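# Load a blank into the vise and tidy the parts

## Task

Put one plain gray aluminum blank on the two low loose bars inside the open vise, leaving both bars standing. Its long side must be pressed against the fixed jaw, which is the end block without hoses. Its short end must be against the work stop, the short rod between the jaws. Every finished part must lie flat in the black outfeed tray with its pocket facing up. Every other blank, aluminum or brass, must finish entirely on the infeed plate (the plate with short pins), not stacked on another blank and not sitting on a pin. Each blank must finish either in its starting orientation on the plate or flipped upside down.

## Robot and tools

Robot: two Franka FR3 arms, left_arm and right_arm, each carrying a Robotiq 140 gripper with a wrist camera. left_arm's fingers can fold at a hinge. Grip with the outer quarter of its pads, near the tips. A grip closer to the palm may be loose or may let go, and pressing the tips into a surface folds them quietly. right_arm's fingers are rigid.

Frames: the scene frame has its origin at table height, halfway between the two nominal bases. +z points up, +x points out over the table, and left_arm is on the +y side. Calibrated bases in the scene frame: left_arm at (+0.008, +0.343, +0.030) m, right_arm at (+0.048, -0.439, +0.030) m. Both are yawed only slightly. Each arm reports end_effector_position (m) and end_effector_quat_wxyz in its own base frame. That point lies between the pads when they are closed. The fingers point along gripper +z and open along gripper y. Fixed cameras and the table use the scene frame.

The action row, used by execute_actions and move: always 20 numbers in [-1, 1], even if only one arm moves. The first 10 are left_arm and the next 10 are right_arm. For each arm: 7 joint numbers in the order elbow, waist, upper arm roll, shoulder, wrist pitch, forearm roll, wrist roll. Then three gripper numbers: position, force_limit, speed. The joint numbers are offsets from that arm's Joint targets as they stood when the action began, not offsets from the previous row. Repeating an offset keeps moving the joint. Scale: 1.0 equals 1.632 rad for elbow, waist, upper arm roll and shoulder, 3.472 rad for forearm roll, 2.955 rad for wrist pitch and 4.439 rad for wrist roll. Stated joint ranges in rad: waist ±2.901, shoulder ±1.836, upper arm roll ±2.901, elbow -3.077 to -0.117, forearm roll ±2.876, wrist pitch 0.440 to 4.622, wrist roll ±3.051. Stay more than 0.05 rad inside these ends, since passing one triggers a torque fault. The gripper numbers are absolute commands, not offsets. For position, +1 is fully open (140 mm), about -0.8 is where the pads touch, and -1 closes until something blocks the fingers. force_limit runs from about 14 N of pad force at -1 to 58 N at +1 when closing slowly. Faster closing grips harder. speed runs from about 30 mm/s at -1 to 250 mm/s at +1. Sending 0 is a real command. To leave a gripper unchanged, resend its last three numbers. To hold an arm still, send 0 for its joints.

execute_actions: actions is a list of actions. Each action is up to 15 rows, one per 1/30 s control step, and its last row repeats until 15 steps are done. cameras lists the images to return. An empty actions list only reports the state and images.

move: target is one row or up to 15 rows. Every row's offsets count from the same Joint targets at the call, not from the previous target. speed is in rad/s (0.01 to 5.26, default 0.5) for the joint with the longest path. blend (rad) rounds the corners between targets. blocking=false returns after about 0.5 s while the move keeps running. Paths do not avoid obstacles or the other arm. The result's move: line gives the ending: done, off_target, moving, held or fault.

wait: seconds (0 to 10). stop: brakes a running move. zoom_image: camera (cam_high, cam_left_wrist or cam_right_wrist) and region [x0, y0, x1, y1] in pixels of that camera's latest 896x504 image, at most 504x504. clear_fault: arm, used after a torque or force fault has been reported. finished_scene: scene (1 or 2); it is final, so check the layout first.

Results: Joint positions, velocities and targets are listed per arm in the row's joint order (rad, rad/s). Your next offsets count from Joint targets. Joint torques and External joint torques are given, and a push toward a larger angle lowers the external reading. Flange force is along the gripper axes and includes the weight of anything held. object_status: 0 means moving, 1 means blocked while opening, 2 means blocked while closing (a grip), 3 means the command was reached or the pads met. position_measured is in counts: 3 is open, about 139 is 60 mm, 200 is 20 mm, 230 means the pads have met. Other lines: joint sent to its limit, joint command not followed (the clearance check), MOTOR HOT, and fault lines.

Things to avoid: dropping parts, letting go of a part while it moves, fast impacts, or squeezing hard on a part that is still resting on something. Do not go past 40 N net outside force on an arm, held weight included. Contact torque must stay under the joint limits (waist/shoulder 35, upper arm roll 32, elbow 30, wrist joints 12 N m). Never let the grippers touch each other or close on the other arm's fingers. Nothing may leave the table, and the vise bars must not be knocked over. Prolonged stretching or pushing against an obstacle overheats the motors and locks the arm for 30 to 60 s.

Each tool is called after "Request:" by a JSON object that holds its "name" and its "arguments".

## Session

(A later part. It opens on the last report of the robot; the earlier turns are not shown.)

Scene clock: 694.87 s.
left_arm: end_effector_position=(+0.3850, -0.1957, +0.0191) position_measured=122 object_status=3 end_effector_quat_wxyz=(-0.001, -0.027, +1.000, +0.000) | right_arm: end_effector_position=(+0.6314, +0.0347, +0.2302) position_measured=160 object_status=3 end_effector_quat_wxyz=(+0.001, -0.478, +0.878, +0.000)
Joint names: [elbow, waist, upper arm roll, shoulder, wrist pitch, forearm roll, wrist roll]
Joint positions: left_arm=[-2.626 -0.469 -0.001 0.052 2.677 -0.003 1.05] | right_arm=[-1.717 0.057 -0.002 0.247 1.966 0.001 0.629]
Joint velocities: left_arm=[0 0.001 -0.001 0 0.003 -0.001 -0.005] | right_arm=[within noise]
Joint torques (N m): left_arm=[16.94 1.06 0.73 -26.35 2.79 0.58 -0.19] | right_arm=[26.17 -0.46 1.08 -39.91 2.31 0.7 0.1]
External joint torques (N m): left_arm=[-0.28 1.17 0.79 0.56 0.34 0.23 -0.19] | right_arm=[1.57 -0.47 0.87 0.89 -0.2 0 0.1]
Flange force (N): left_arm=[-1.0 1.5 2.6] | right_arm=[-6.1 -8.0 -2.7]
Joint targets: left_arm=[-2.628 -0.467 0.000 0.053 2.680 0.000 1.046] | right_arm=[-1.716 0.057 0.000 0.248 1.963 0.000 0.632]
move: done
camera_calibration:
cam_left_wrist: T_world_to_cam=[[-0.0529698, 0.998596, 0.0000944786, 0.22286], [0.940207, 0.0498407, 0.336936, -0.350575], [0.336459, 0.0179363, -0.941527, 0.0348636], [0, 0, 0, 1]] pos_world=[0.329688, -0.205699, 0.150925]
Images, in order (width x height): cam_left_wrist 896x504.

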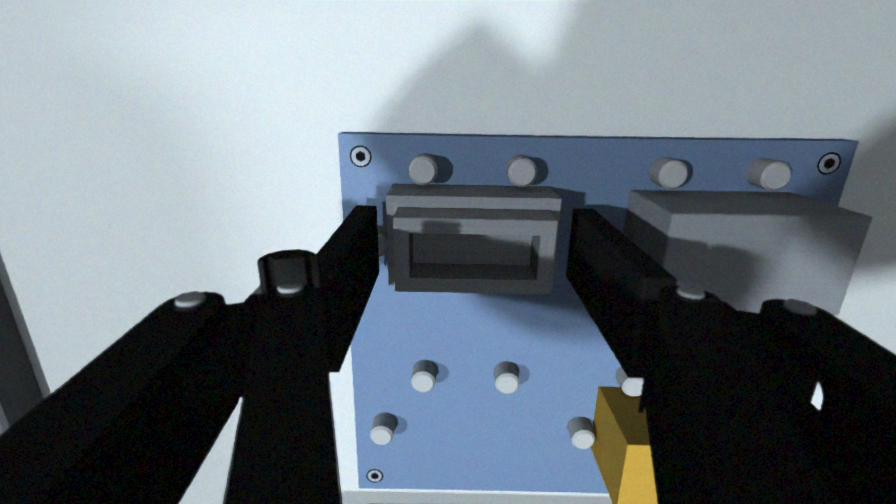

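Request:
{"name": "execute_actions", "arguments": {"actions": [[[0,0,0,0,0,0,0,-1,-0.5,-1,0,0,0,0,0,0,0,-0.25,-0.1,-1]],[[0,0,0,0,0,0,0,-1,-0.5,-1,0,0,0,0,0,0,0,-0.25,-0.1,-1]]], "cameras": ["cam_left_wrist"]}}

Scene clock: 727.63 s.
left_arm: end_effector_position=(+0.3851, -0.1957, +0.0191) position_measured=140 object_status=2 end_effector_quat_wxyz=(+0.000, -0.028, +1.000, -0.001) | right_arm: end_effector_position=(+0.6314, +0.0347, +0.2302) position_measured=160 object_status=3 end_effector_quat_wxyz=(+0.001, -0.478, +0.878, +0.000)
Joint names: [elbow, waist, upper arm roll, shoulder, wrist pitch, forearm roll, wrist roll]
Joint positions: left_arm=[-2.627 -0.469 -0.001 0.052 2.678 -0.003 1.049] | right_arm=[-1.717 0.057 -0.002 0.247 1.966 0.001 0.629]
Joint torques (N m): left_arm=[16.45 0.85 0.72 -24.98 2.75 0.58 -0.17] | right_arm=[26.22 -0.41 1.1 -39.83 2.3 0.7 0.09]
External joint torques (N m): left_arm=[-0.83 1.02 0.84 1.96 0.29 0.23 -0.16] | right_arm=[1.6 -0.27 1.02 1.02 -0.21 0.02 0.09]
External joint torques at the end of the 1st action: left_arm=[-0.89 0.92 0.76 1.74 0.24 0.23 -0.17] | right_arm=[1.48 -0.44 0.92 1.01 -0.23 0.01 0.06]
Flange force (N): left_arm=[-2.2 0.7 6.5] | right_arm=[-6.7 -8.3 -2.7]
Flange force at the end of the 1st action (N): left_arm=[-1.5 0.8 5.7] | right_arm=[-6.1 -8.1 -2.5]
Joint targets: left_arm=[-2.628 -0.467 0.000 0.053 2.680 0.000 1.046] | right_arm=[-1.716 0.057 0.000 0.248 1.963 0.000 0.632]
Step readings (joint positions of left_arm | right_arm; steps 1 to 15: 1st action; 16 to 30: 2nd action):
0: [-2.627 -0.469 -0.001 0.052 2.678 -0.003 1.049] | [-1.717 0.057 -0.002 0.247 1.966 0.001 0.629]
1: [-2.627 -0.469 -0.001 0.052 2.678 -0.003 1.049] | [-1.717 0.057 -0.002 0.247 1.966 0.001 0.629]
2: [-2.627 -0.469 -0.001 0.052 2.678 -0.003 1.049] | [-1.717 0.057 -0.002 0.247 1.966 0.001 0.629]
4: [-2.627 -0.469 -0.001 0.052 2.678 -0.003 1.049] | [-1.717 0.057 -0.002 0.247 1.966 0.001 0.629]
8: [-2.627 -0.469 -0.001 0.052 2.678 -0.003 1.049] | [-1.717 0.057 -0.002 0.247 1.966 0.001 0.629]
15: [-2.627 -0.469 -0.001 0.052 2.678 -0.003 1.049] | [-1.717 0.057 -0.002 0.247 1.966 0.001 0.629]
16: [-2.627 -0.469 -0.001 0.052 2.678 -0.003 1.049] | [-1.717 0.057 -0.002 0.247 1.966 0.001 0.629]
17: [-2.627 -0.469 -0.001 0.052 2.678 -0.003 1.049] | [-1.717 0.057 -0.002 0.247 1.966 0.001 0.629]
19: [-2.627 -0.469 -0.001 0.052 2.678 -0.003 1.049] | [-1.717 0.057 -0.002 0.247 1.966 0.001 0.629]
23: [-2.627 -0.469 -0.001 0.052 2.678 -0.003 1.049] | [-1.717 0.057 -0.002 0.247 1.966 0.001 0.629]
30: [-2.627 -0.469 -0.001 0.052 2.678 -0.003 1.049] | [-1.717 0.057 -0.002 0.247 1.966 0.001 0.629]
camera_calibration:
cam_left_wrist: T_world_to_cam=[[-0.0545419, 0.998511, -0.000292743, 0.223424], [0.939864, 0.0514374, 0.337653, -0.35024], [0.337165, 0.0181411, -0.941271, 0.034632], [0, 0, 0, 1]] pos_world=[0.329687, -0.205704, 0.150923]
Images, in order (width x height): cam_left_wrist 896x504.

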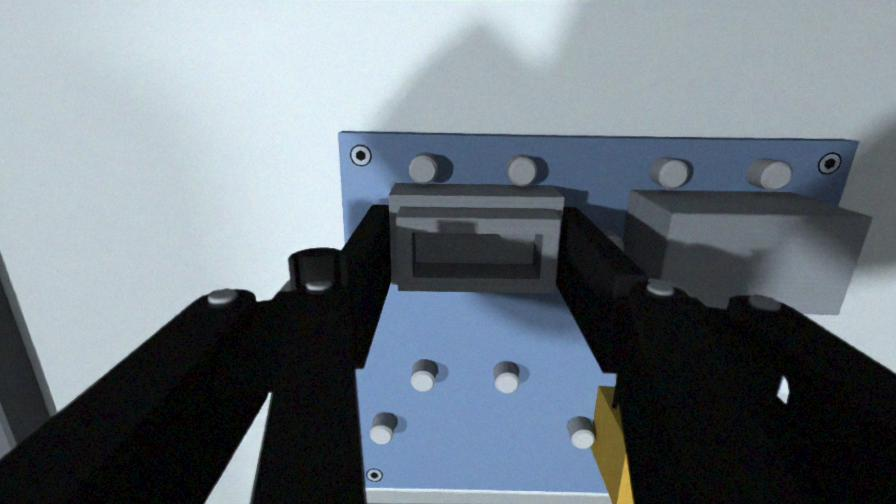

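Request:
{"name": "move", "arguments": {"target": [[0.00263,0,0,-0.04417,-0.02585,0,0,-1,-0.5,-1,0,0,0,0,0,0,0,-0.25,-0.1,-1],[0.01183,0,0,-0.09715,-0.06019,0,0,-1,-0.5,-1,0,0,0,0,0,0,0,-0.25,-0.1,-1],[0.0435,0,0,-0.17466,-0.12049,0,0,-1,-0.5,-1,0,0,0,0,0,0,0,-0.25,-0.1,-1]], "speed": [0.1,0.25,0.35], "blend": [0.02,0.02,0], "cameras": ["cam_left_wrist","cam_high"]}}

Scene clock: 747.77 s.
left_arm: end_effector_position=(+0.3842, -0.1955, +0.1365) position_measured=140 object_status=2 end_effector_quat_wxyz=(-0.002, -0.027, +1.000, +0.000) | right_arm: end_effector_position=(+0.6314, +0.0348, +0.2302) position_measured=160 object_status=3 end_effector_quat_wxyz=(+0.001, -0.478, +0.878, +0.000)
Joint names: [elbow, waist, upper arm roll, shoulder, wrist pitch, forearm roll, wrist roll]
Joint positions: left_arm=[-2.558 -0.469 -0.001 -0.229 2.326 -0.003 1.049] | right_arm=[-1.717 0.057 -0.002 0.247 1.966 0.001 0.629]
Joint velocities: left_arm=[0.001 -0.001 -0.001 -0.001 -0.004 0.001 0] | right_arm=[within noise]
Joint torques (N m): left_arm=[22.65 0.83 0.55 -22.65 2.41 0.78 -0.21] | right_arm=[26.1 -0.41 1.08 -39.93 2.32 0.72 0.05]
External joint torques (N m): left_arm=[0.68 0.93 0.86 -0.87 -0.04 0.23 -0.21] | right_arm=[1.47 -0.34 0.94 0.94 -0.19 0.03 0.05]
Flange force (N): left_arm=[-0.4 1.8 -2.5] | right_arm=[-6.0 -7.8 -2.5]
Joint targets: left_arm=[-2.557 -0.467 0.000 -0.232 2.324 0.000 1.046] | right_arm=[-1.716 0.057 0.000 0.248 1.963 0.000 0.632]
move: done
camera_calibration:
cam_left_wrist: T_world_to_cam=[[-0.053958, 0.998543, 0.000593295, 0.222898], [0.940823, 0.0506399, 0.335093, -0.389145], [0.334575, 0.0186391, -0.942185, 0.146641], [0, 0, 0, 1]] pos_world=[0.329082, -0.205601, 0.268431]
Images, in order (width x height): cam_high 896x504, cam_left_wrist 896x504.

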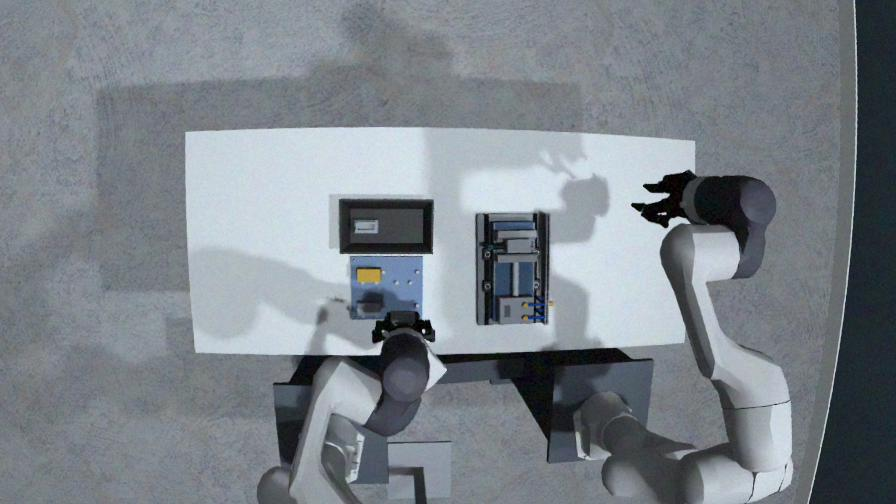

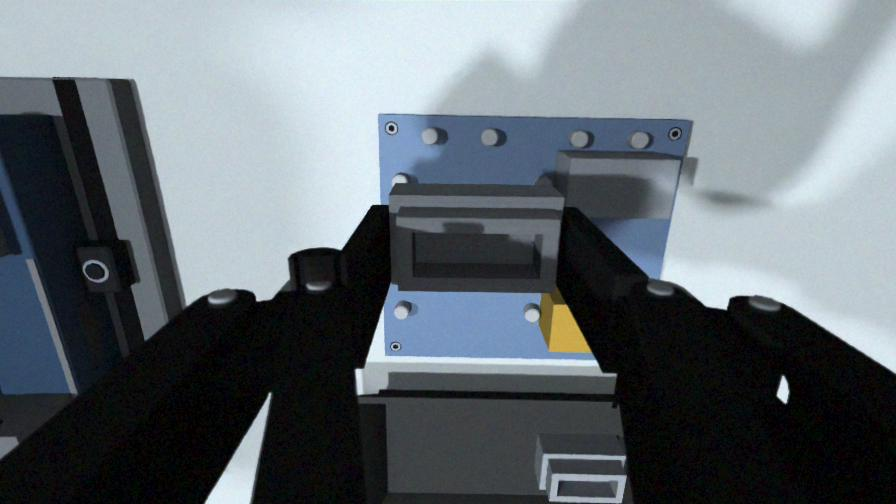

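Request:
{"name": "move", "arguments": {"target": [0.41584,0.10827,0,0.34946,-0.03632,0,0.03981,-1,-0.5,-1,0,0,0,0,0,0,0,-0.25,-0.1,-1], "speed": 0.5, "cameras": ["cam_left_wrist","cam_high"]}}

Scene clock: 769.43 s.
left_arm: end_effector_position=(+0.5998, -0.1807, +0.1190) position_measured=140 object_status=2 end_effector_quat_wxyz=(-0.001, -0.032, +0.999, -0.001) | right_arm: end_effector_position=(+0.6314, +0.0348, +0.2302) position_measured=160 object_status=3 end_effector_quat_wxyz=(+0.001, -0.478, +0.878, +0.000)
Joint names: [elbow, waist, upper arm roll, shoulder, wrist pitch, forearm roll, wrist roll]
Joint positions: left_arm=[-1.88 -0.291 0 0.339 2.218 -0.003 1.217] | right_arm=[-1.717 0.057 -0.002 0.247 1.966 0.001 0.629]
Joint velocities: left_arm=[0 -0.001 0 0.001 -0.001 0 0.006] | right_arm=[within noise]
Joint torques (N m): left_arm=[24.09 0.44 0.83 -42.25 2.42 0.83 0.07] | right_arm=[26.12 -0.31 1.1 -39.87 2.31 0.7 0.05]
External joint torques (N m): left_arm=[1.24 0.89 0.91 -0.55 0.01 0.22 0.07] | right_arm=[1.51 -0.18 1 0.97 -0.2 0.02 0.05]
Flange force (N): left_arm=[-4.0 0.1 -1.7] | right_arm=[-6.3 -7.8 -2.5]
Joint targets: left_arm=[-1.878 -0.290 0.000 0.339 2.217 0.000 1.222] | right_arm=[-1.716 0.057 0.000 0.248 1.963 0.000 0.632]
move: done
camera_calibration:
cam_left_wrist: T_world_to_cam=[[-0.063103, 0.998006, -0.00127416, 0.22533], [0.939636, 0.0598424, 0.336903, -0.584772], [0.336308, 0.0200624, -0.941538, 0.0568482], [0, 0, 0, 1]] pos_world=[0.544573, -0.191027, 0.250823]
Images, in order (width x height): cam_high 896x504, cam_left_wrist 896x504.

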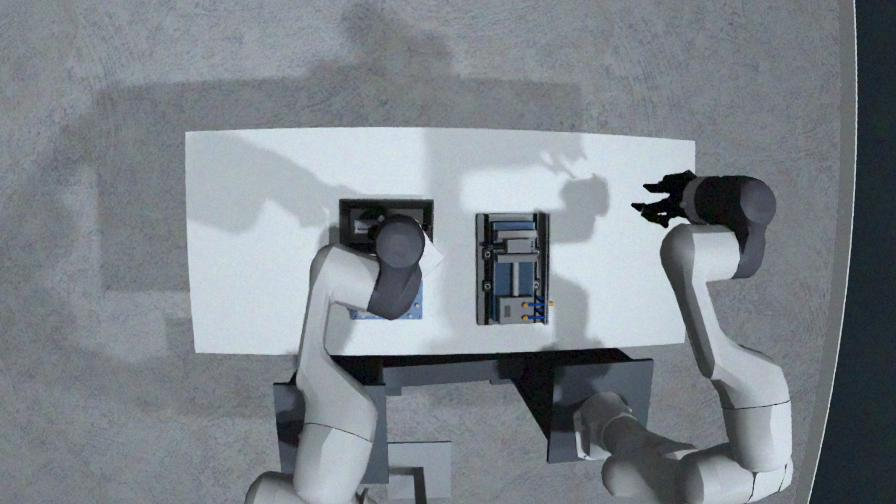

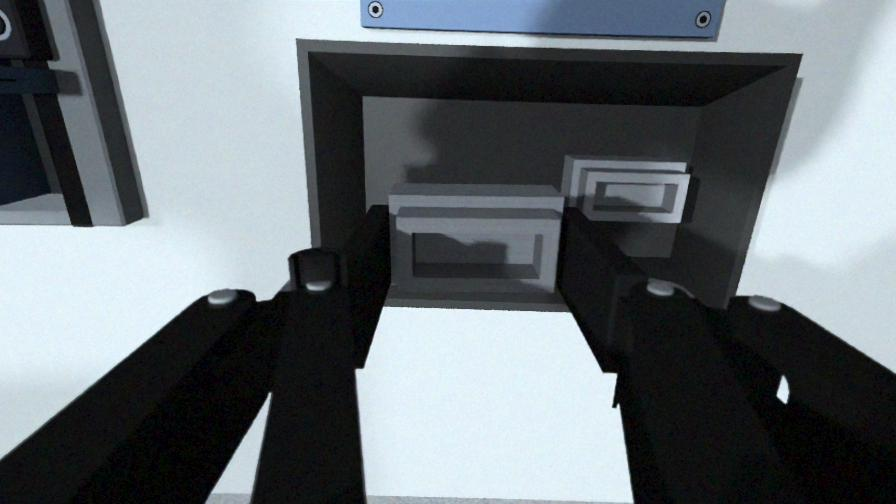

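Request:
{"name": "move", "arguments": {"target": [[-0.01622,-0.00184,0,0.03811,0.02997,0,-0.00068,-1,-0.5,-1,0,0,0,0,0,0,0,-0.25,-0.1,-1],[-0.02462,-0.00184,0,0.08064,0.0581,0,-0.00068,-1,-0.5,-1,0,0,0,0,0,0,0,-0.25,-0.1,-1]], "speed": [0.15,0.12], "blend": [0.02,0], "cameras": ["cam_left_wrist"]}}

Scene clock: 794.37 s.
left_arm: end_effector_position=(+0.5991, -0.1807, +0.0340) position_measured=140 object_status=2 end_effector_quat_wxyz=(-0.003, -0.031, +1.000, +0.000) | right_arm: end_effector_position=(+0.6314, +0.0348, +0.2302) position_measured=160 object_status=3 end_effector_quat_wxyz=(+0.001, -0.478, +0.878, +0.000)
Joint names: [elbow, waist, upper arm roll, shoulder, wrist pitch, forearm roll, wrist roll]
Joint positions: left_arm=[-1.919 -0.292 0 0.471 2.384 -0.003 1.219] | right_arm=[-1.717 0.057 -0.002 0.247 1.966 0.001 0.629]
Joint velocities: left_arm=[0.001 -0.001 -0.001 0 0.004 0 0] | right_arm=[within noise]
Joint torques (N m): left_arm=[21.91 0.03 0.98 -44.71 2.81 0.75 -0.06] | right_arm=[26.12 -0.45 1.11 -39.91 2.3 0.7 0.09]
External joint torques (N m): left_arm=[0.6 0.2 0.72 -0.7 0.38 0.22 -0.06] | right_arm=[1.38 -0.22 1.1 1.15 -0.22 0.02 0.09]
Flange force (N): left_arm=[-0.2 0.3 -0.6] | right_arm=[-6.4 -7.8 -2.3]
Joint targets: left_arm=[-1.918 -0.293 0.000 0.470 2.388 0.000 1.219] | right_arm=[-1.716 0.057 0.000 0.248 1.963 0.000 0.632]
move: done
camera_calibration:
cam_left_wrist: T_world_to_cam=[[-0.0611047, 0.998131, 0.000528492, 0.223943], [0.941111, 0.0574376, 0.333183, -0.556779], [0.33253, 0.0208564, -0.942862, -0.0204223], [0, 0, 0, 1]] pos_world=[0.544466, -0.191118, 0.166135]
Images, in order (width x height): cam_left_wrist 896x504.

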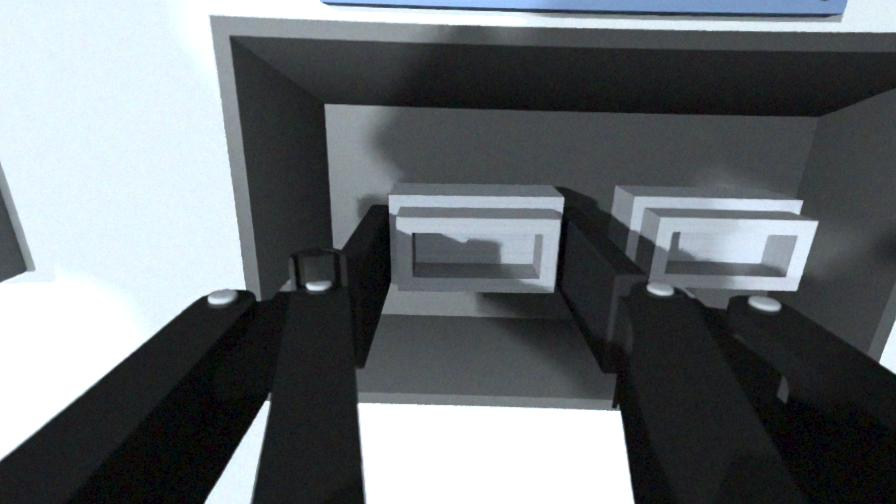

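Request:
{"name": "zoom_image", "arguments": {"camera": "cam_left_wrist", "region": [370, 150, 850, 330]}}

Scaled by 1.050 from the camera's 896x504 image, which has a finer 1280x720 frame.

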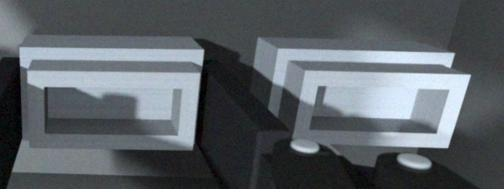

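Request:
{"name": "zoom_image", "arguments": {"camera": "cam_left_wrist", "region": [600, 170, 830, 310]}}

Request:
{"name": "zoom_image", "arguments": {"camera": "cam_left_wrist", "region": [365, 170, 595, 310]}}

Scaled by 2.191 from the camera's 896x504 image, which has a finer 1280x720 frame.

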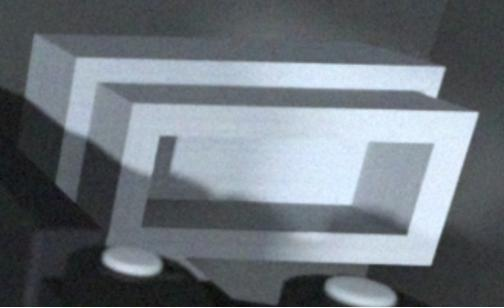

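Scaled by 2.191 from the camera's 896x504 image, which has a finer 1280x720 frame.

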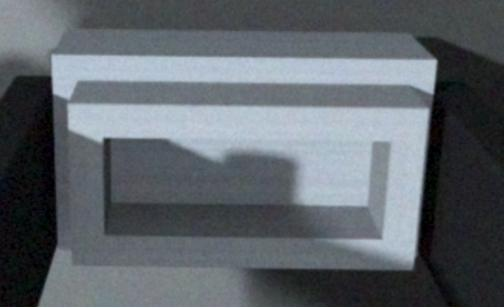

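Request:
{"name": "move", "arguments": {"target": [-0.00051,0,0,0.00651,0.00387,0,0,-1,-0.5,-1,0,0,0,0,0,0,0,-0.25,-0.1,-1], "speed": 0.05}}

Scene clock: 825.20 s.
left_arm: end_effector_position=(+0.5997, -0.1809, +0.0288) position_measured=140 object_status=2 end_effector_quat_wxyz=(-0.002, -0.031, +1.000, +0.000) | right_arm: end_effector_position=(+0.6314, +0.0348, +0.2302) position_measured=160 object_status=3 end_effector_quat_wxyz=(+0.001, -0.478, +0.878, +0.000)
Joint names: [elbow, waist, upper arm roll, shoulder, wrist pitch, forearm roll, wrist roll]
Joint positions: left_arm=[-1.919 -0.292 0 0.481 2.396 -0.003 1.219] | right_arm=[-1.717 0.057 -0.002 0.247 1.966 0.001 0.629]
Joint velocities: left_arm=[-0.001 0 0.001 0 0.005 0 0] | right_arm=[within noise]
Joint torques (N m): left_arm=[21.55 0.03 0.91 -44.47 2.91 0.75 0.01] | right_arm=[26.1 -0.49 1.01 -39.83 2.31 0.7 0.03]
External joint torques (N m): left_arm=[0.39 0.24 0.66 -0.31 0.49 0.22 0.01] | right_arm=[1.4 -0.41 0.88 1.19 -0.21 0.01 0.03]
Flange force (N): left_arm=[-0.2 0.4 0.3] | right_arm=[-6.2 -8.3 -2.2]
Joint targets: left_arm=[-1.919 -0.293 0.000 0.481 2.400 0.000 1.219] | right_arm=[-1.716 0.057 0.000 0.248 1.963 0.000 0.632]
move: done
camera_calibration:
cam_left_wrist: T_world_to_cam=[[-0.0610994, 0.998132, 0.000135527, 0.224125], [0.940689, 0.0575377, 0.334356, -0.555231], [0.333724, 0.0205564, -0.942447, -0.026296], [0, 0, 0, 1]] pos_world=[0.544769, -0.191219, 0.160832]
cam_right_wrist: T_world_to_cam=[[-0.848644, 0.528882, -0.00934647, 0.529035], [0.493067, 0.797325, 0.348077, -0.415081], [0.191544, 0.290785, -0.937419, 0.220288], [0, 0, 0, 1]] pos_world=[0.61143, -0.0128985, 0.355927]

Request:
{"name": "move", "arguments": {"target": [-0.00015,0,0,0.0027,0.00162,0,0,-1,-0.5,-1,0,0,0,0,0,0,0,-0.25,-0.1,-1], "speed": 0.03, "cameras": ["cam_left_wrist"]}}

Scene clock: 827.60 s.
left_arm: end_effector_position=(+0.5998, -0.1809, +0.0265) position_measured=140 object_status=2 end_effector_quat_wxyz=(-0.002, -0.031, +1.000, -0.001) | right_arm: end_effector_position=(+0.6314, +0.0348, +0.2302) position_measured=160 object_status=3 end_effector_quat_wxyz=(+0.001, -0.478, +0.878, +0.000)
Joint names: [elbow, waist, upper arm roll, shoulder, wrist pitch, forearm roll, wrist roll]
Joint positions: left_arm=[-1.919 -0.292 0 0.485 2.401 -0.003 1.219] | right_arm=[-1.717 0.057 -0.002 0.247 1.966 0.001 0.629]
Joint velocities: left_arm=[-0.001 0 0.001 0.001 0.004 0 -0.001] | right_arm=[within noise]
Joint torques (N m): left_arm=[21.48 0.06 0.88 -44.47 2.91 0.76 -0.01] | right_arm=[26.11 -0.39 1.02 -39.86 2.32 0.7 0.06]
External joint torques (N m): left_arm=[0.41 0.21 0.57 -0.38 0.49 0.24 -0.01] | right_arm=[1.56 -0.22 0.96 0.87 -0.18 0.01 0.06]
Flange force (N): left_arm=[-0.1 0.4 0.2] | right_arm=[-6.2 -7.8 -2.7]
Joint targets: left_arm=[-1.919 -0.293 0.000 0.485 2.405 0.000 1.219] | right_arm=[-1.716 0.057 0.000 0.248 1.963 0.000 0.632]
move: done
camera_calibration:
cam_left_wrist: T_world_to_cam=[[-0.0610349, 0.998136, -0.0000858666, 0.224232], [0.940512, 0.0575401, 0.334851, -0.5545], [0.334232, 0.0203569, -0.942271, -0.0289343], [0, 0, 0, 1]] pos_world=[0.544871, -0.191319, 0.15843]
Images, in order (width x height): cam_left_wrist 896x504.

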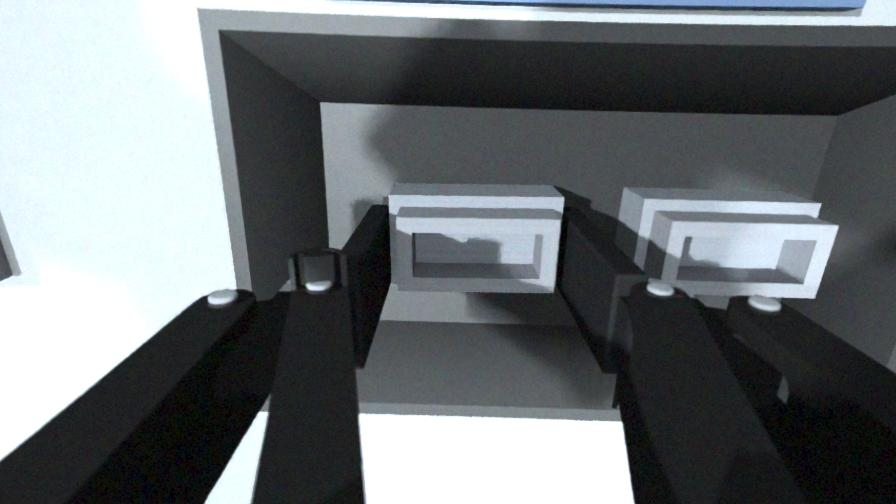

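Request:
{"name": "zoom_image", "arguments": {"camera": "cam_left_wrist", "region": [610, 170, 850, 316]}}

Request:
{"name": "zoom_image", "arguments": {"camera": "cam_left_wrist", "region": [365, 170, 605, 316]}}

Scaled by 2.100 from the camera's 896x504 image, which has a finer 1280x720 frame.

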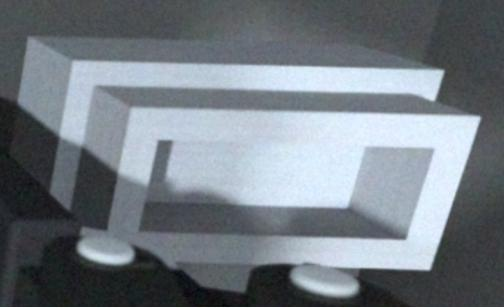

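Scaled by 2.100 from the camera's 896x504 image, which has a finer 1280x720 frame.

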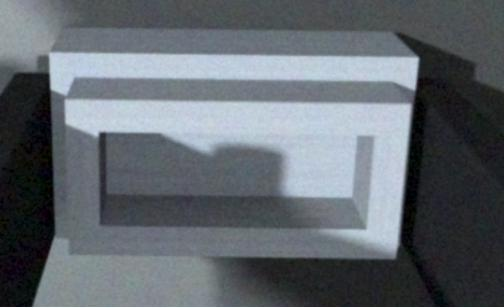

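Request:
{"name": "move", "arguments": {"target": [-0.0001,0,0,0.00165,0.00097,0,0,-1,-0.5,-1,0,0,0,0,0,0,0,-0.25,-0.1,-1], "speed": 0.03}}

Request:
{"name": "move", "arguments": {"target": [-0.0001,0,0,0.00165,0.00097,0,0,-1,-0.5,-1,0,0,0,0,0,0,0,-0.25,-0.1,-1], "speed": 0.03}}

Scene clock: 834.00 s.
left_arm: end_effector_position=(+0.5999, -0.1810, +0.0250) position_measured=140 object_status=2 end_effector_quat_wxyz=(-0.002, -0.031, +1.000, -0.001) | right_arm: end_effector_position=(+0.6314, +0.0348, +0.2302) position_measured=160 object_status=3 end_effector_quat_wxyz=(+0.001, -0.478, +0.878, +0.000)
Joint names: [elbow, waist, upper arm roll, shoulder, wrist pitch, forearm roll, wrist roll]
Joint positions: left_arm=[-1.919 -0.292 0 0.488 2.404 -0.003 1.219] | right_arm=[-1.717 0.057 -0.002 0.247 1.966 0.001 0.629]
Joint torques (N m): left_arm=[21.46 0.06 0.89 -44.42 2.87 0.74 -0.06] | right_arm=[26.11 -0.43 1.14 -39.88 2.32 0.71 0.04]
External joint torques (N m): left_arm=[0.46 0.29 0.65 -0.3 0.45 0.22 -0.06] | right_arm=[1.52 -0.28 1.07 0.9 -0.18 0.03 0.04]
Flange force (N): left_arm=[-0.5 0.3 0.3] | right_arm=[-6.2 -7.7 -2.6]
Joint targets: left_arm=[-1.919 -0.293 0.000 0.488 2.407 0.000 1.219] | right_arm=[-1.716 0.057 0.000 0.248 1.963 0.000 0.632]
move: done
camera_calibration:
cam_left_wrist: T_world_to_cam=[[-0.06103, 0.998136, -0.0000967107, 0.224231], [0.94045, 0.0575353, 0.335029, -0.553992], [0.33441, 0.0203558, -0.942208, -0.0304552], [0, 0, 0, 1]] pos_world=[0.544871, -0.191319, 0.15693]
cam_right_wrist: T_world_to_cam=[[-0.848644, 0.528882, -0.00934647, 0.529035], [0.493067, 0.797325, 0.348077, -0.415081], [0.191544, 0.290785, -0.937419, 0.220288], [0, 0, 0, 1]] pos_world=[0.61143, -0.0128985, 0.355927]

Scene clock: 834.70 s.
left_arm: end_effector_position=(+0.5999, -0.1810, +0.0235) position_measured=140 object_status=2 end_effector_quat_wxyz=(-0.002, -0.031, +1.000, -0.001) | right_arm: end_effector_position=(+0.6314, +0.0348, +0.2302) position_measured=160 object_status=3 end_effector_quat_wxyz=(+0.001, -0.478, +0.878, +0.000)
Joint names: [elbow, waist, upper arm roll, shoulder, wrist pitch, forearm roll, wrist roll]
Joint positions: left_arm=[-1.919 -0.292 0 0.491 2.407 -0.003 1.219] | right_arm=[-1.717 0.057 -0.002 0.247 1.966 0.001 0.629]
Joint torques (N m): left_arm=[21.41 0.06 0.97 -44.49 2.89 0.74 -0.07] | right_arm=[26.14 -0.43 1.01 -39.9 2.34 0.7 0.06]
External joint torques (N m): left_arm=[0.3 0.07 0.54 -0.11 0.45 0.22 -0.07] | right_arm=[1.4 -0.34 0.89 1.16 -0.19 0.01 0.06]
Flange force (N): left_arm=[-0.2 0.0 0.6] | right_arm=[-6.2 -8.1 -2.2]
Joint targets: left_arm=[-1.920 -0.293 0.000 0.491 2.410 0.000 1.219] | right_arm=[-1.716 0.057 0.000 0.248 1.963 0.000 0.632]
move: done
camera_calibration:
cam_left_wrist: T_world_to_cam=[[-0.061037, 0.998136, -0.0000996882, 0.224235], [0.940438, 0.0575422, 0.33506, -0.553487], [0.334441, 0.0203573, -0.942197, -0.0318871], [0, 0, 0, 1]] pos_world=[0.544871, -0.191319, 0.15543]
cam_right_wrist: T_world_to_cam=[[-0.848644, 0.528882, -0.00934647, 0.529035], [0.493067, 0.797325, 0.348077, -0.415081], [0.191544, 0.290785, -0.937419, 0.220288], [0, 0, 0, 1]] pos_world=[0.61143, -0.0128985, 0.355927]

Request:
{"name": "move", "arguments": {"target": [-0.0001,0,0,0.00165,0.00097,0,0,-1,-0.5,-1,0,0,0,0,0,0,0,-0.25,-0.1,-1], "speed": 0.03}}

Request:
{"name": "move", "arguments": {"target": [-0.0001,0,0,0.00165,0.00097,0,0,-1,-0.5,-1,0,0,0,0,0,0,0,-0.25,-0.1,-1], "speed": 0.03, "cameras": ["cam_left_wrist"]}}

Scene clock: 837.90 s.
left_arm: end_effector_position=(+0.6002, -0.1811, +0.0228) position_measured=140 object_status=2 end_effector_quat_wxyz=(-0.001, -0.031, +1.000, -0.001) | right_arm: end_effector_position=(+0.6314, +0.0348, +0.2302) position_measured=160 object_status=3 end_effector_quat_wxyz=(+0.001, -0.478, +0.878, +0.000)
Joint names: [elbow, waist, upper arm roll, shoulder, wrist pitch, forearm roll, wrist roll]
Joint positions: left_arm=[-1.92 -0.292 0 0.492 2.409 -0.003 1.219] | right_arm=[-1.717 0.057 -0.002 0.247 1.966 0.001 0.629]
Joint torques (N m): left_arm=[21.36 0.13 0.86 -43.7 2.93 0.74 -0.04] | right_arm=[26.14 -0.46 1.07 -39.87 2.33 0.68 0.08]
External joint torques (N m): left_arm=[0.36 0.31 0.58 0.58 0.5 0.23 -0.04] | right_arm=[1.53 -0.39 0.92 0.96 -0.18 -0.01 0.08]
Flange force (N): left_arm=[-2.1 -0.3 2.0] | right_arm=[-6.2 -8.0 -2.5]
Joint targets: left_arm=[-1.920 -0.293 0.000 0.493 2.413 0.000 1.219] | right_arm=[-1.716 0.057 0.000 0.248 1.963 0.000 0.632]
move: done
camera_calibration:
cam_left_wrist: T_world_to_cam=[[-0.0610257, 0.998136, -0.000484135, 0.224302], [0.940057, 0.0576378, 0.336113, -0.553379], [0.335514, 0.0200564, -0.941822, -0.0333179], [0, 0, 0, 1]] pos_world=[0.545074, -0.19132, 0.154727]
cam_right_wrist: T_world_to_cam=[[-0.848644, 0.528882, -0.00934647, 0.529035], [0.493067, 0.797325, 0.348077, -0.415081], [0.191544, 0.290785, -0.937419, 0.220288], [0, 0, 0, 1]] pos_world=[0.61143, -0.0128985, 0.355927]

Scene clock: 838.60 s.
left_arm: end_effector_position=(+0.6008, -0.1812, +0.0228) position_measured=140 object_status=2 end_effector_quat_wxyz=(+0.000, -0.031, +1.000, -0.001) | right_arm: end_effector_position=(+0.6314, +0.0348, +0.2302) position_measured=160 object_status=3 end_effector_quat_wxyz=(+0.001, -0.478, +0.878, +0.000)
Joint names: [elbow, waist, upper arm roll, shoulder, wrist pitch, forearm roll, wrist roll]
Joint positions: left_arm=[-1.92 -0.292 0 0.492 2.412 -0.003 1.219] | right_arm=[-1.717 0.057 -0.002 0.247 1.966 0.001 0.629]
Joint torques (N m): left_arm=[20.7 0.09 0.79 -42.24 3.09 0.72 -0.04] | right_arm=[26.12 -0.48 0.99 -39.9 2.34 0.7 -0.01]
External joint torques (N m): left_arm=[-0.39 0.44 0.65 2.18 0.65 0.2 -0.03] | right_arm=[1.42 -0.32 0.93 1.08 -0.18 0.01 -0.01]
Flange force (N): left_arm=[-2.7 -0.3 5.2] | right_arm=[-6.1 -8.0 -2.3]
Joint targets: left_arm=[-1.920 -0.293 0.000 0.496 2.416 0.000 1.219] | right_arm=[-1.716 0.057 0.000 0.248 1.963 0.000 0.632]
move: done
camera_calibration:
cam_left_wrist: T_world_to_cam=[[-0.061045, 0.998134, -0.00113114, 0.224538], [0.939447, 0.0578385, 0.337779, -0.55357], [0.337214, 0.019557, -0.941225, -0.0347598], [0, 0, 0, 1]] pos_world=[0.545478, -0.191421, 0.154521]
Images, in order (width x height): cam_left_wrist 896x504.

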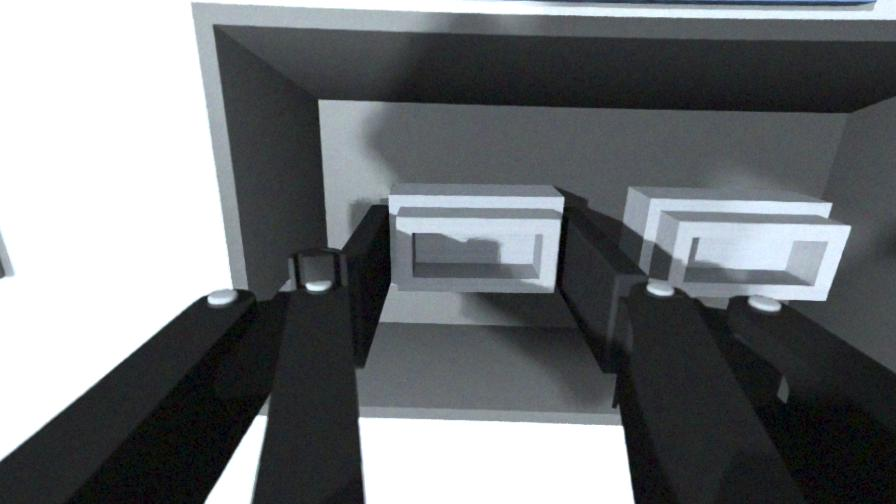

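Request:
{"name": "move", "arguments": {"target": [0.0001,0,0,-0.00165,-0.00097,0,0,-1,-0.5,-1,0,0,0,0,0,0,0,-0.25,-0.1,-1], "speed": 0.03}}

Request:
{"name": "execute_actions", "arguments": {"actions": [[[0,0,0,0,0,0,0,0.06,-0.5,-1,0,0,0,0,0,0,0,-0.25,-0.1,-1]],[[0,0,0,0,0,0,0,0.06,-0.5,-1,0,0,0,0,0,0,0,-0.25,-0.1,-1]]], "cameras": ["cam_left_wrist"]}}

Scene clock: 843.87 s.
left_arm: end_effector_position=(+0.6008, -0.1812, +0.0228) position_measured=140 object_status=2 end_effector_quat_wxyz=(+0.000, -0.031, +1.000, -0.001) | right_arm: end_effector_position=(+0.6314, +0.0348, +0.2302) position_measured=160 object_status=3 end_effector_quat_wxyz=(+0.001, -0.478, +0.878, +0.000)
Joint names: [elbow, waist, upper arm roll, shoulder, wrist pitch, forearm roll, wrist roll]
Joint positions: left_arm=[-1.92 -0.292 0 0.492 2.412 -0.003 1.219] | right_arm=[-1.717 0.057 -0.002 0.247 1.966 0.001 0.629]
Joint torques (N m): left_arm=[20.82 0.06 0.81 -42.59 2.9 0.75 -0.01] | right_arm=[26.02 -0.4 1 -39.92 2.31 0.7 0.03]
External joint torques (N m): left_arm=[-0.3 0.18 0.47 1.83 0.45 0.23 -0.01] | right_arm=[1.38 -0.26 0.92 0.93 -0.2 0.01 0.03]
Flange force (N): left_arm=[-2.4 -0.6 4.2] | right_arm=[-5.8 -7.4 -2.4]
Joint targets: left_arm=[-1.920 -0.293 0.000 0.493 2.413 0.000 1.219] | right_arm=[-1.716 0.057 0.000 0.248 1.963 0.000 0.632]
move: done
camera_calibration:
cam_left_wrist: T_world_to_cam=[[-0.0610159, 0.998136, -0.00123366, 0.224638], [0.939405, 0.0578433, 0.337893, -0.553559], [0.337335, 0.0194579, -0.941184, -0.0348496], [0, 0, 0, 1]] pos_world=[0.545479, -0.191522, 0.154521]
cam_right_wrist: T_world_to_cam=[[-0.848644, 0.528882, -0.00934647, 0.529035], [0.493067, 0.797325, 0.348077, -0.415081], [0.191544, 0.290785, -0.937419, 0.220288], [0, 0, 0, 1]] pos_world=[0.61143, -0.0128985, 0.355927]

Scene clock: 845.07 s.
left_arm: end_effector_position=(+0.6008, -0.1812, +0.0227) position_measured=122 object_status=3 end_effector_quat_wxyz=(+0.000, -0.031, +1.000, -0.001) | right_arm: end_effector_position=(+0.6314, +0.0348, +0.2302) position_measured=160 object_status=3 end_effector_quat_wxyz=(+0.001, -0.478, +0.878, +0.000)
Joint names: [elbow, waist, upper arm roll, shoulder, wrist pitch, forearm roll, wrist roll]
Joint positions: left_arm=[-1.92 -0.292 0 0.492 2.412 -0.003 1.219] | right_arm=[-1.717 0.057 -0.002 0.247 1.966 0.001 0.629]
Joint torques (N m): left_arm=[21.13 0.11 0.91 -44.04 2.63 0.72 -0.03] | right_arm=[26.09 -0.45 0.99 -39.84 2.31 0.71 0.08]
External joint torques (N m): left_arm=[0.05 0.2 0.54 0.3 0.18 0.2 -0.03] | right_arm=[1.46 -0.32 0.89 1.03 -0.2 0.03 0.08]
External joint torques at the end of the 1st action: left_arm=[0.08 0.24 0.66 0.31 0.19 0.22 -0.04] | right_arm=[1.5 -0.35 0.87 0.94 -0.16 0.01 0.1]
Flange force (N): left_arm=[-0.7 0.1 0.9] | right_arm=[-6.2 -7.9 -2.4]
Flange force at the end of the 1st action (N): left_arm=[-0.9 0.1 0.9] | right_arm=[-6.1 -7.8 -2.5]
Joint targets: left_arm=[-1.920 -0.293 0.000 0.493 2.413 0.000 1.219] | right_arm=[-1.716 0.057 0.000 0.248 1.963 0.000 0.632]
Step readings (joint positions of left_arm | right_arm; steps 1 to 15: 1st action; 16 to 30: 2nd action):
0: [-1.920 -0.292 0.000 0.492 2.412 -0.003 1.219] | [-1.717 0.057 -0.002 0.247 1.966 0.001 0.629]
1: [-1.920 -0.292 0.000 0.492 2.412 -0.003 1.219] | [-1.717 0.057 -0.002 0.247 1.966 0.001 0.629]
2: [-1.920 -0.292 0.000 0.492 2.412 -0.003 1.219] | [-1.717 0.057 -0.002 0.247 1.966 0.001 0.629]
4: [-1.920 -0.292 0.000 0.492 2.412 -0.003 1.219] | [-1.717 0.057 -0.002 0.247 1.966 0.001 0.629]
8: [-1.920 -0.292 0.000 0.492 2.412 -0.003 1.219] | [-1.717 0.057 -0.002 0.247 1.966 0.001 0.629]
15: [-1.920 -0.292 0.000 0.492 2.412 -0.003 1.219] | [-1.717 0.057 -0.002 0.247 1.966 0.001 0.629]
16: [-1.920 -0.292 0.000 0.492 2.412 -0.003 1.219] | [-1.717 0.057 -0.002 0.247 1.966 0.001 0.629]
17: [-1.920 -0.292 0.000 0.492 2.412 -0.003 1.219] | [-1.717 0.057 -0.002 0.247 1.966 0.001 0.629]
19: [-1.920 -0.292 0.000 0.492 2.412 -0.003 1.219] | [-1.717 0.057 -0.002 0.247 1.966 0.001 0.629]
23: [-1.920 -0.292 0.000 0.492 2.412 -0.003 1.219] | [-1.717 0.057 -0.002 0.247 1.966 0.001 0.629]
30: [-1.920 -0.292 0.000 0.492 2.412 -0.003 1.219] | [-1.717 0.057 -0.002 0.247 1.966 0.001 0.629]
camera_calibration:
cam_left_wrist: T_world_to_cam=[[-0.061045, 0.998134, -0.00113114, 0.224638], [0.939447, 0.0578385, 0.337779, -0.553564], [0.337214, 0.019557, -0.941225, -0.0347578], [0, 0, 0, 1]] pos_world=[0.545478, -0.191521, 0.154521]
Images, in order (width x height): cam_left_wrist 896x504.

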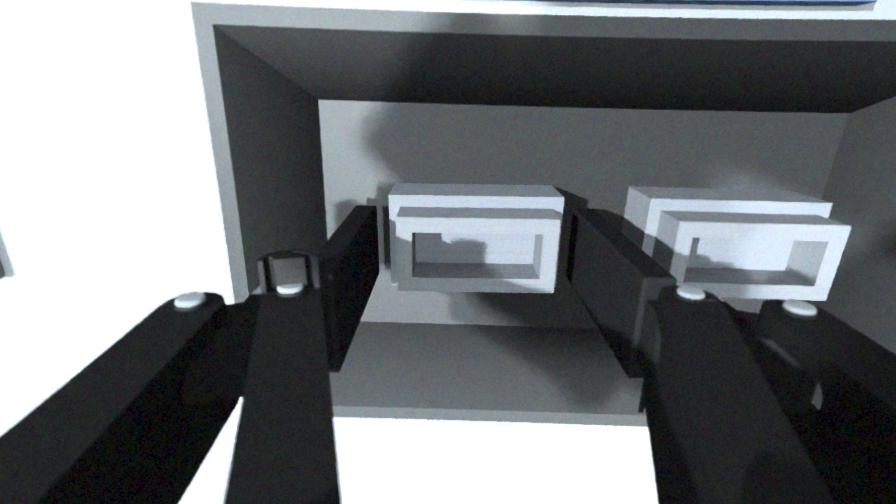

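Request:
{"name": "move", "arguments": {"target": [[0.0008,0,0,-0.01391,-0.00822,0,0,0.06,-0.5,-1,0,0,0,0,0,0,0,-0.25,-0.1,-1],[0.00919,0,0,-0.05643,-0.03635,0,0,0.06,-0.5,-1,0,0,0,0,0,0,0,-0.25,-0.1,-1],[0.02665,0,0,-0.09393,-0.0667,0,0,0.06,-0.5,-1,0,0,0,0,0,0,0,-0.25,-0.1,-1],[0.08352,0,0,-0.14577,-0.12673,0,0,0.06,-0.5,-1,0,0,0,0,0,0,0,-0.25,-0.1,-1]], "speed": [0.05,0.2,0.4,0.5], "blend": [0.01,0.03,0.03,0], "cameras": ["cam_left_wrist","cam_high"]}}

Scene clock: 857.13 s.
left_arm: end_effector_position=(+0.6017, -0.1818, +0.2008) position_measured=122 object_status=3 end_effector_quat_wxyz=(+0.001, -0.030, +1.000, -0.002) | right_arm: end_effector_position=(+0.6314, +0.0348, +0.2302) position_measured=160 object_status=3 end_effector_quat_wxyz=(+0.001, -0.478, +0.878, +0.000)
Joint names: [elbow, waist, upper arm roll, shoulder, wrist pitch, forearm roll, wrist roll]
Joint positions: left_arm=[-1.784 -0.292 0 0.254 2.042 -0.003 1.219] | right_arm=[-1.717 0.057 -0.002 0.247 1.966 0.001 0.629]
Joint velocities: left_arm=[0 -0.001 0 -0.001 -0.004 -0.001 -0.001] | right_arm=[within noise]
Joint torques (N m): left_arm=[24.28 0.07 0.79 -39.88 2.39 0.91 -0.04] | right_arm=[26.14 -0.45 1.03 -39.87 2.34 0.7 0.11]
External joint torques (N m): left_arm=[0.19 0.33 0.78 0.45 -0.06 0.22 -0.04] | right_arm=[1.5 -0.42 0.85 1.04 -0.18 0.01 0.11]
Flange force (N): left_arm=[-2.4 -0.1 -0.1] | right_arm=[-6.2 -8.1 -2.4]
Joint targets: left_arm=[-1.783 -0.293 0.000 0.255 2.039 0.000 1.219] | right_arm=[-1.716 0.057 0.000 0.248 1.963 0.000 0.632]
move: done
camera_calibration:
cam_left_wrist: T_world_to_cam=[[-0.0600478, 0.99819, -0.00322782, 0.225329], [0.938249, 0.0575451, 0.34114, -0.614539], [0.340709, 0.0174562, -0.940007, 0.129827], [0, 0, 0, 1]] pos_world=[0.545888, -0.191824, 0.33241]
Images, in order (width x height): cam_high 896x504, cam_left_wrist 896x504.

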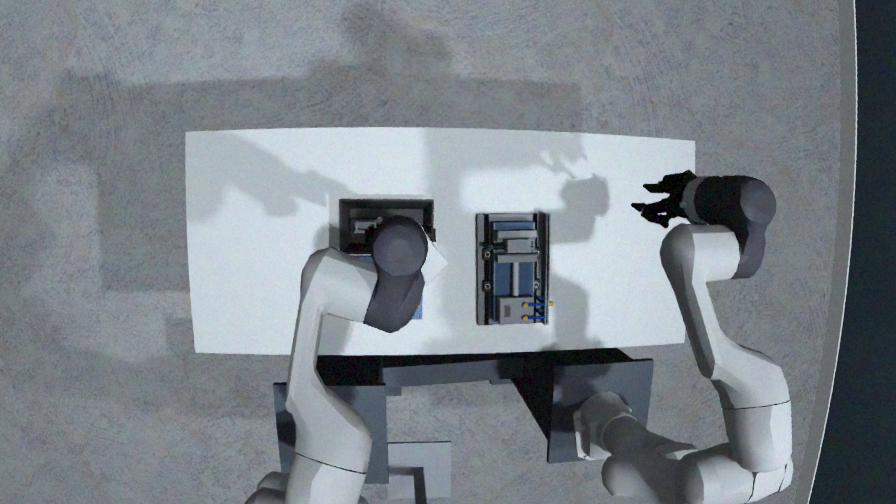

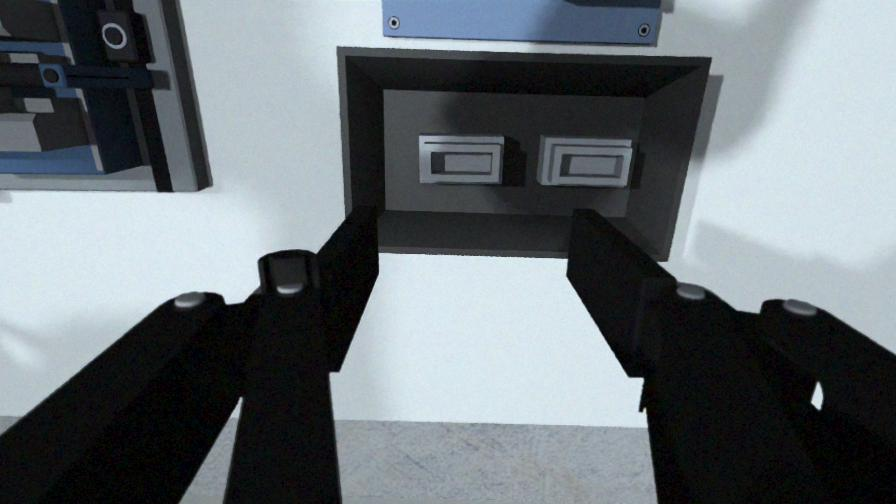

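Request:
{"name": "zoom_image", "arguments": {"camera": "cam_left_wrist", "region": [330, 40, 720, 270]}}

Scaled by 1.292 from the camera's 896x504 image, which has a finer 1280x720 frame.

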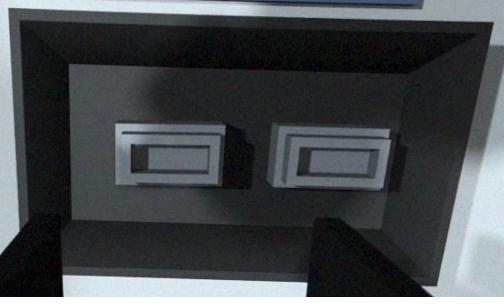

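Request:
{"name": "move", "arguments": {"target": [0,0.3676,0,0,0,0,0,0.06,-0.5,-1,0,0,0,0,0,0,0,-0.25,-0.1,-1], "speed": 0.8, "cameras": ["cam_high","cam_right_wrist"]}}

Request:
{"name": "zoom_image", "arguments": {"camera": "cam_high", "region": [320, 180, 570, 340]}}

Scene clock: 862.63 s.
left_arm: end_effector_position=(+0.5988, +0.1900, +0.2003) position_measured=122 object_status=3 end_effector_quat_wxyz=(+0.001, -0.325, +0.946, -0.001) | right_arm: end_effector_position=(+0.6314, +0.0348, +0.2302) position_measured=160 object_status=3 end_effector_quat_wxyz=(+0.001, -0.478, +0.878, +0.000)
Joint names: [elbow, waist, upper arm roll, shoulder, wrist pitch, forearm roll, wrist roll]
Joint positions: left_arm=[-1.784 0.308 0.001 0.255 2.041 -0.003 1.219] | right_arm=[-1.717 0.057 -0.002 0.247 1.966 0.001 0.629]
Joint torques (N m): left_arm=[24.31 0.48 0.63 -40.48 2.4 0.88 -0.01] | right_arm=[26.09 -0.48 0.97 -39.86 2.33 0.69 0.08]
External joint torques (N m): left_arm=[0.21 0.67 0.56 -0.04 -0.04 0.2 -0.01] | right_arm=[1.34 -0.31 0.91 1.18 -0.2 -0.01 0.08]
Flange force (N): left_arm=[-1.1 0.6 -0.4] | right_arm=[-6.2 -7.9 -2.1]
Joint targets: left_arm=[-1.783 0.307 0.000 0.255 2.039 0.000 1.219] | right_arm=[-1.716 0.057 0.000 0.248 1.963 0.000 0.632]
move: done
camera_calibration:
cam_right_wrist: T_world_to_cam=[[-0.848644, 0.528882, -0.00934647, 0.529035], [0.493067, 0.797325, 0.348077, -0.415081], [0.191544, 0.290785, -0.937419, 0.220288], [0, 0, 0, 1]] pos_world=[0.61143, -0.0128985, 0.355927]
Images, in order (width x height): cam_high 896x504, cam_right_wrist 896x504.

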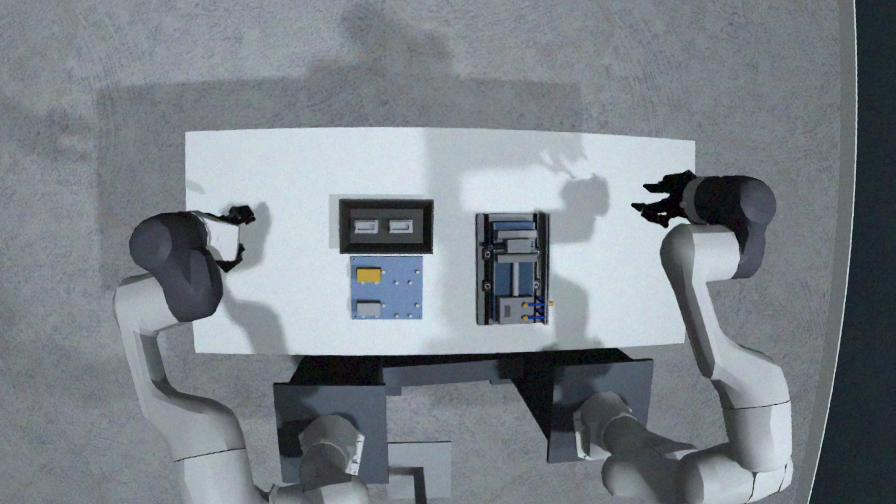

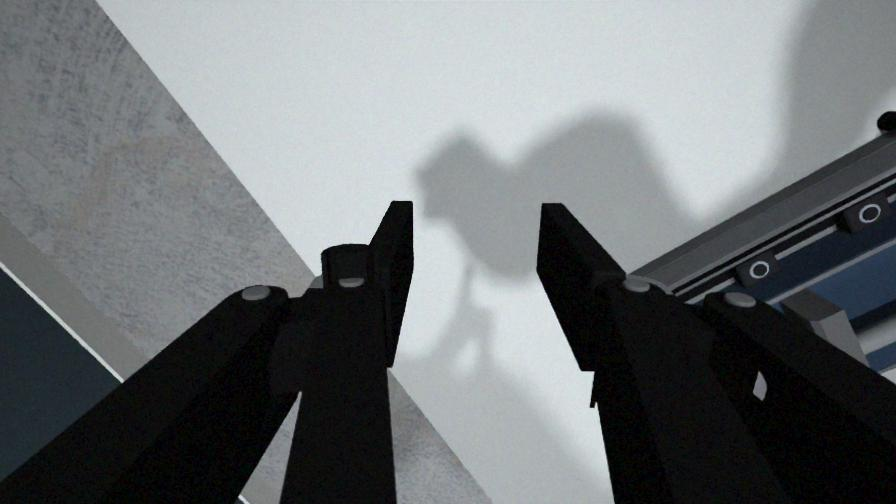

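Scaled by 2.016 from the camera's 896x504 image, which has a finer 1280x720 frame.

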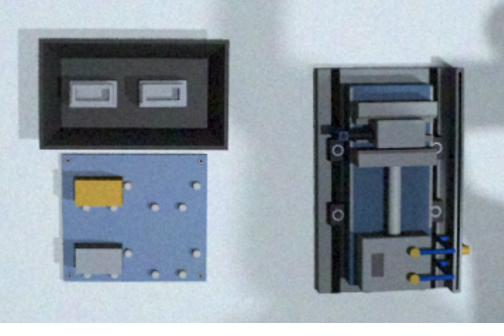

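Request:
{"name": "zoom_image", "arguments": {"camera": "cam_high", "region": [470, 205, 560, 290]}}

Request:
{"name": "zoom_image", "arguments": {"camera": "cam_high", "region": [340, 245, 435, 330]}}

Scaled by 5.600 from the camera's 896x504 image, which has a finer 1280x720 frame.

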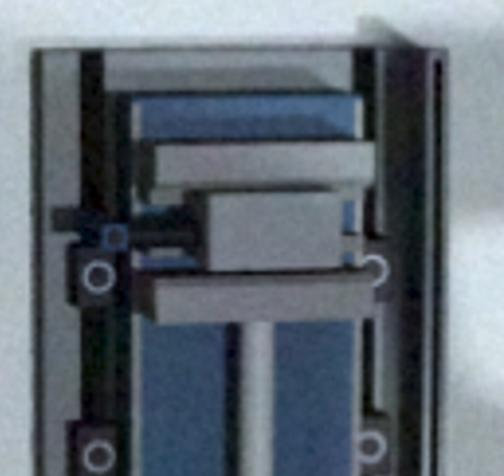

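Scaled by 5.305 from the camera's 896x504 image, which has a finer 1280x720 frame.

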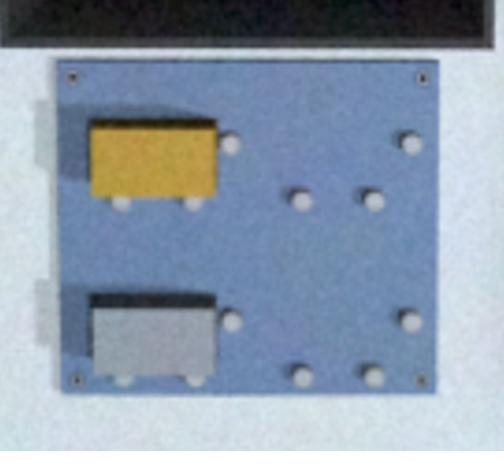

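Request:
{"name": "zoom_image", "arguments": {"camera": "cam_right_wrist", "region": [640, 90, 896, 400]}}

Scaled by 1.626 from the camera's 896x504 image, which has a finer 1280x720 frame.

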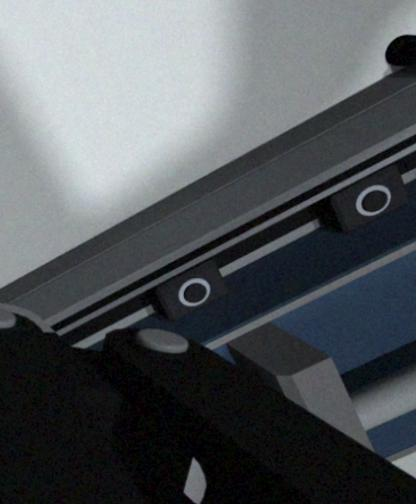

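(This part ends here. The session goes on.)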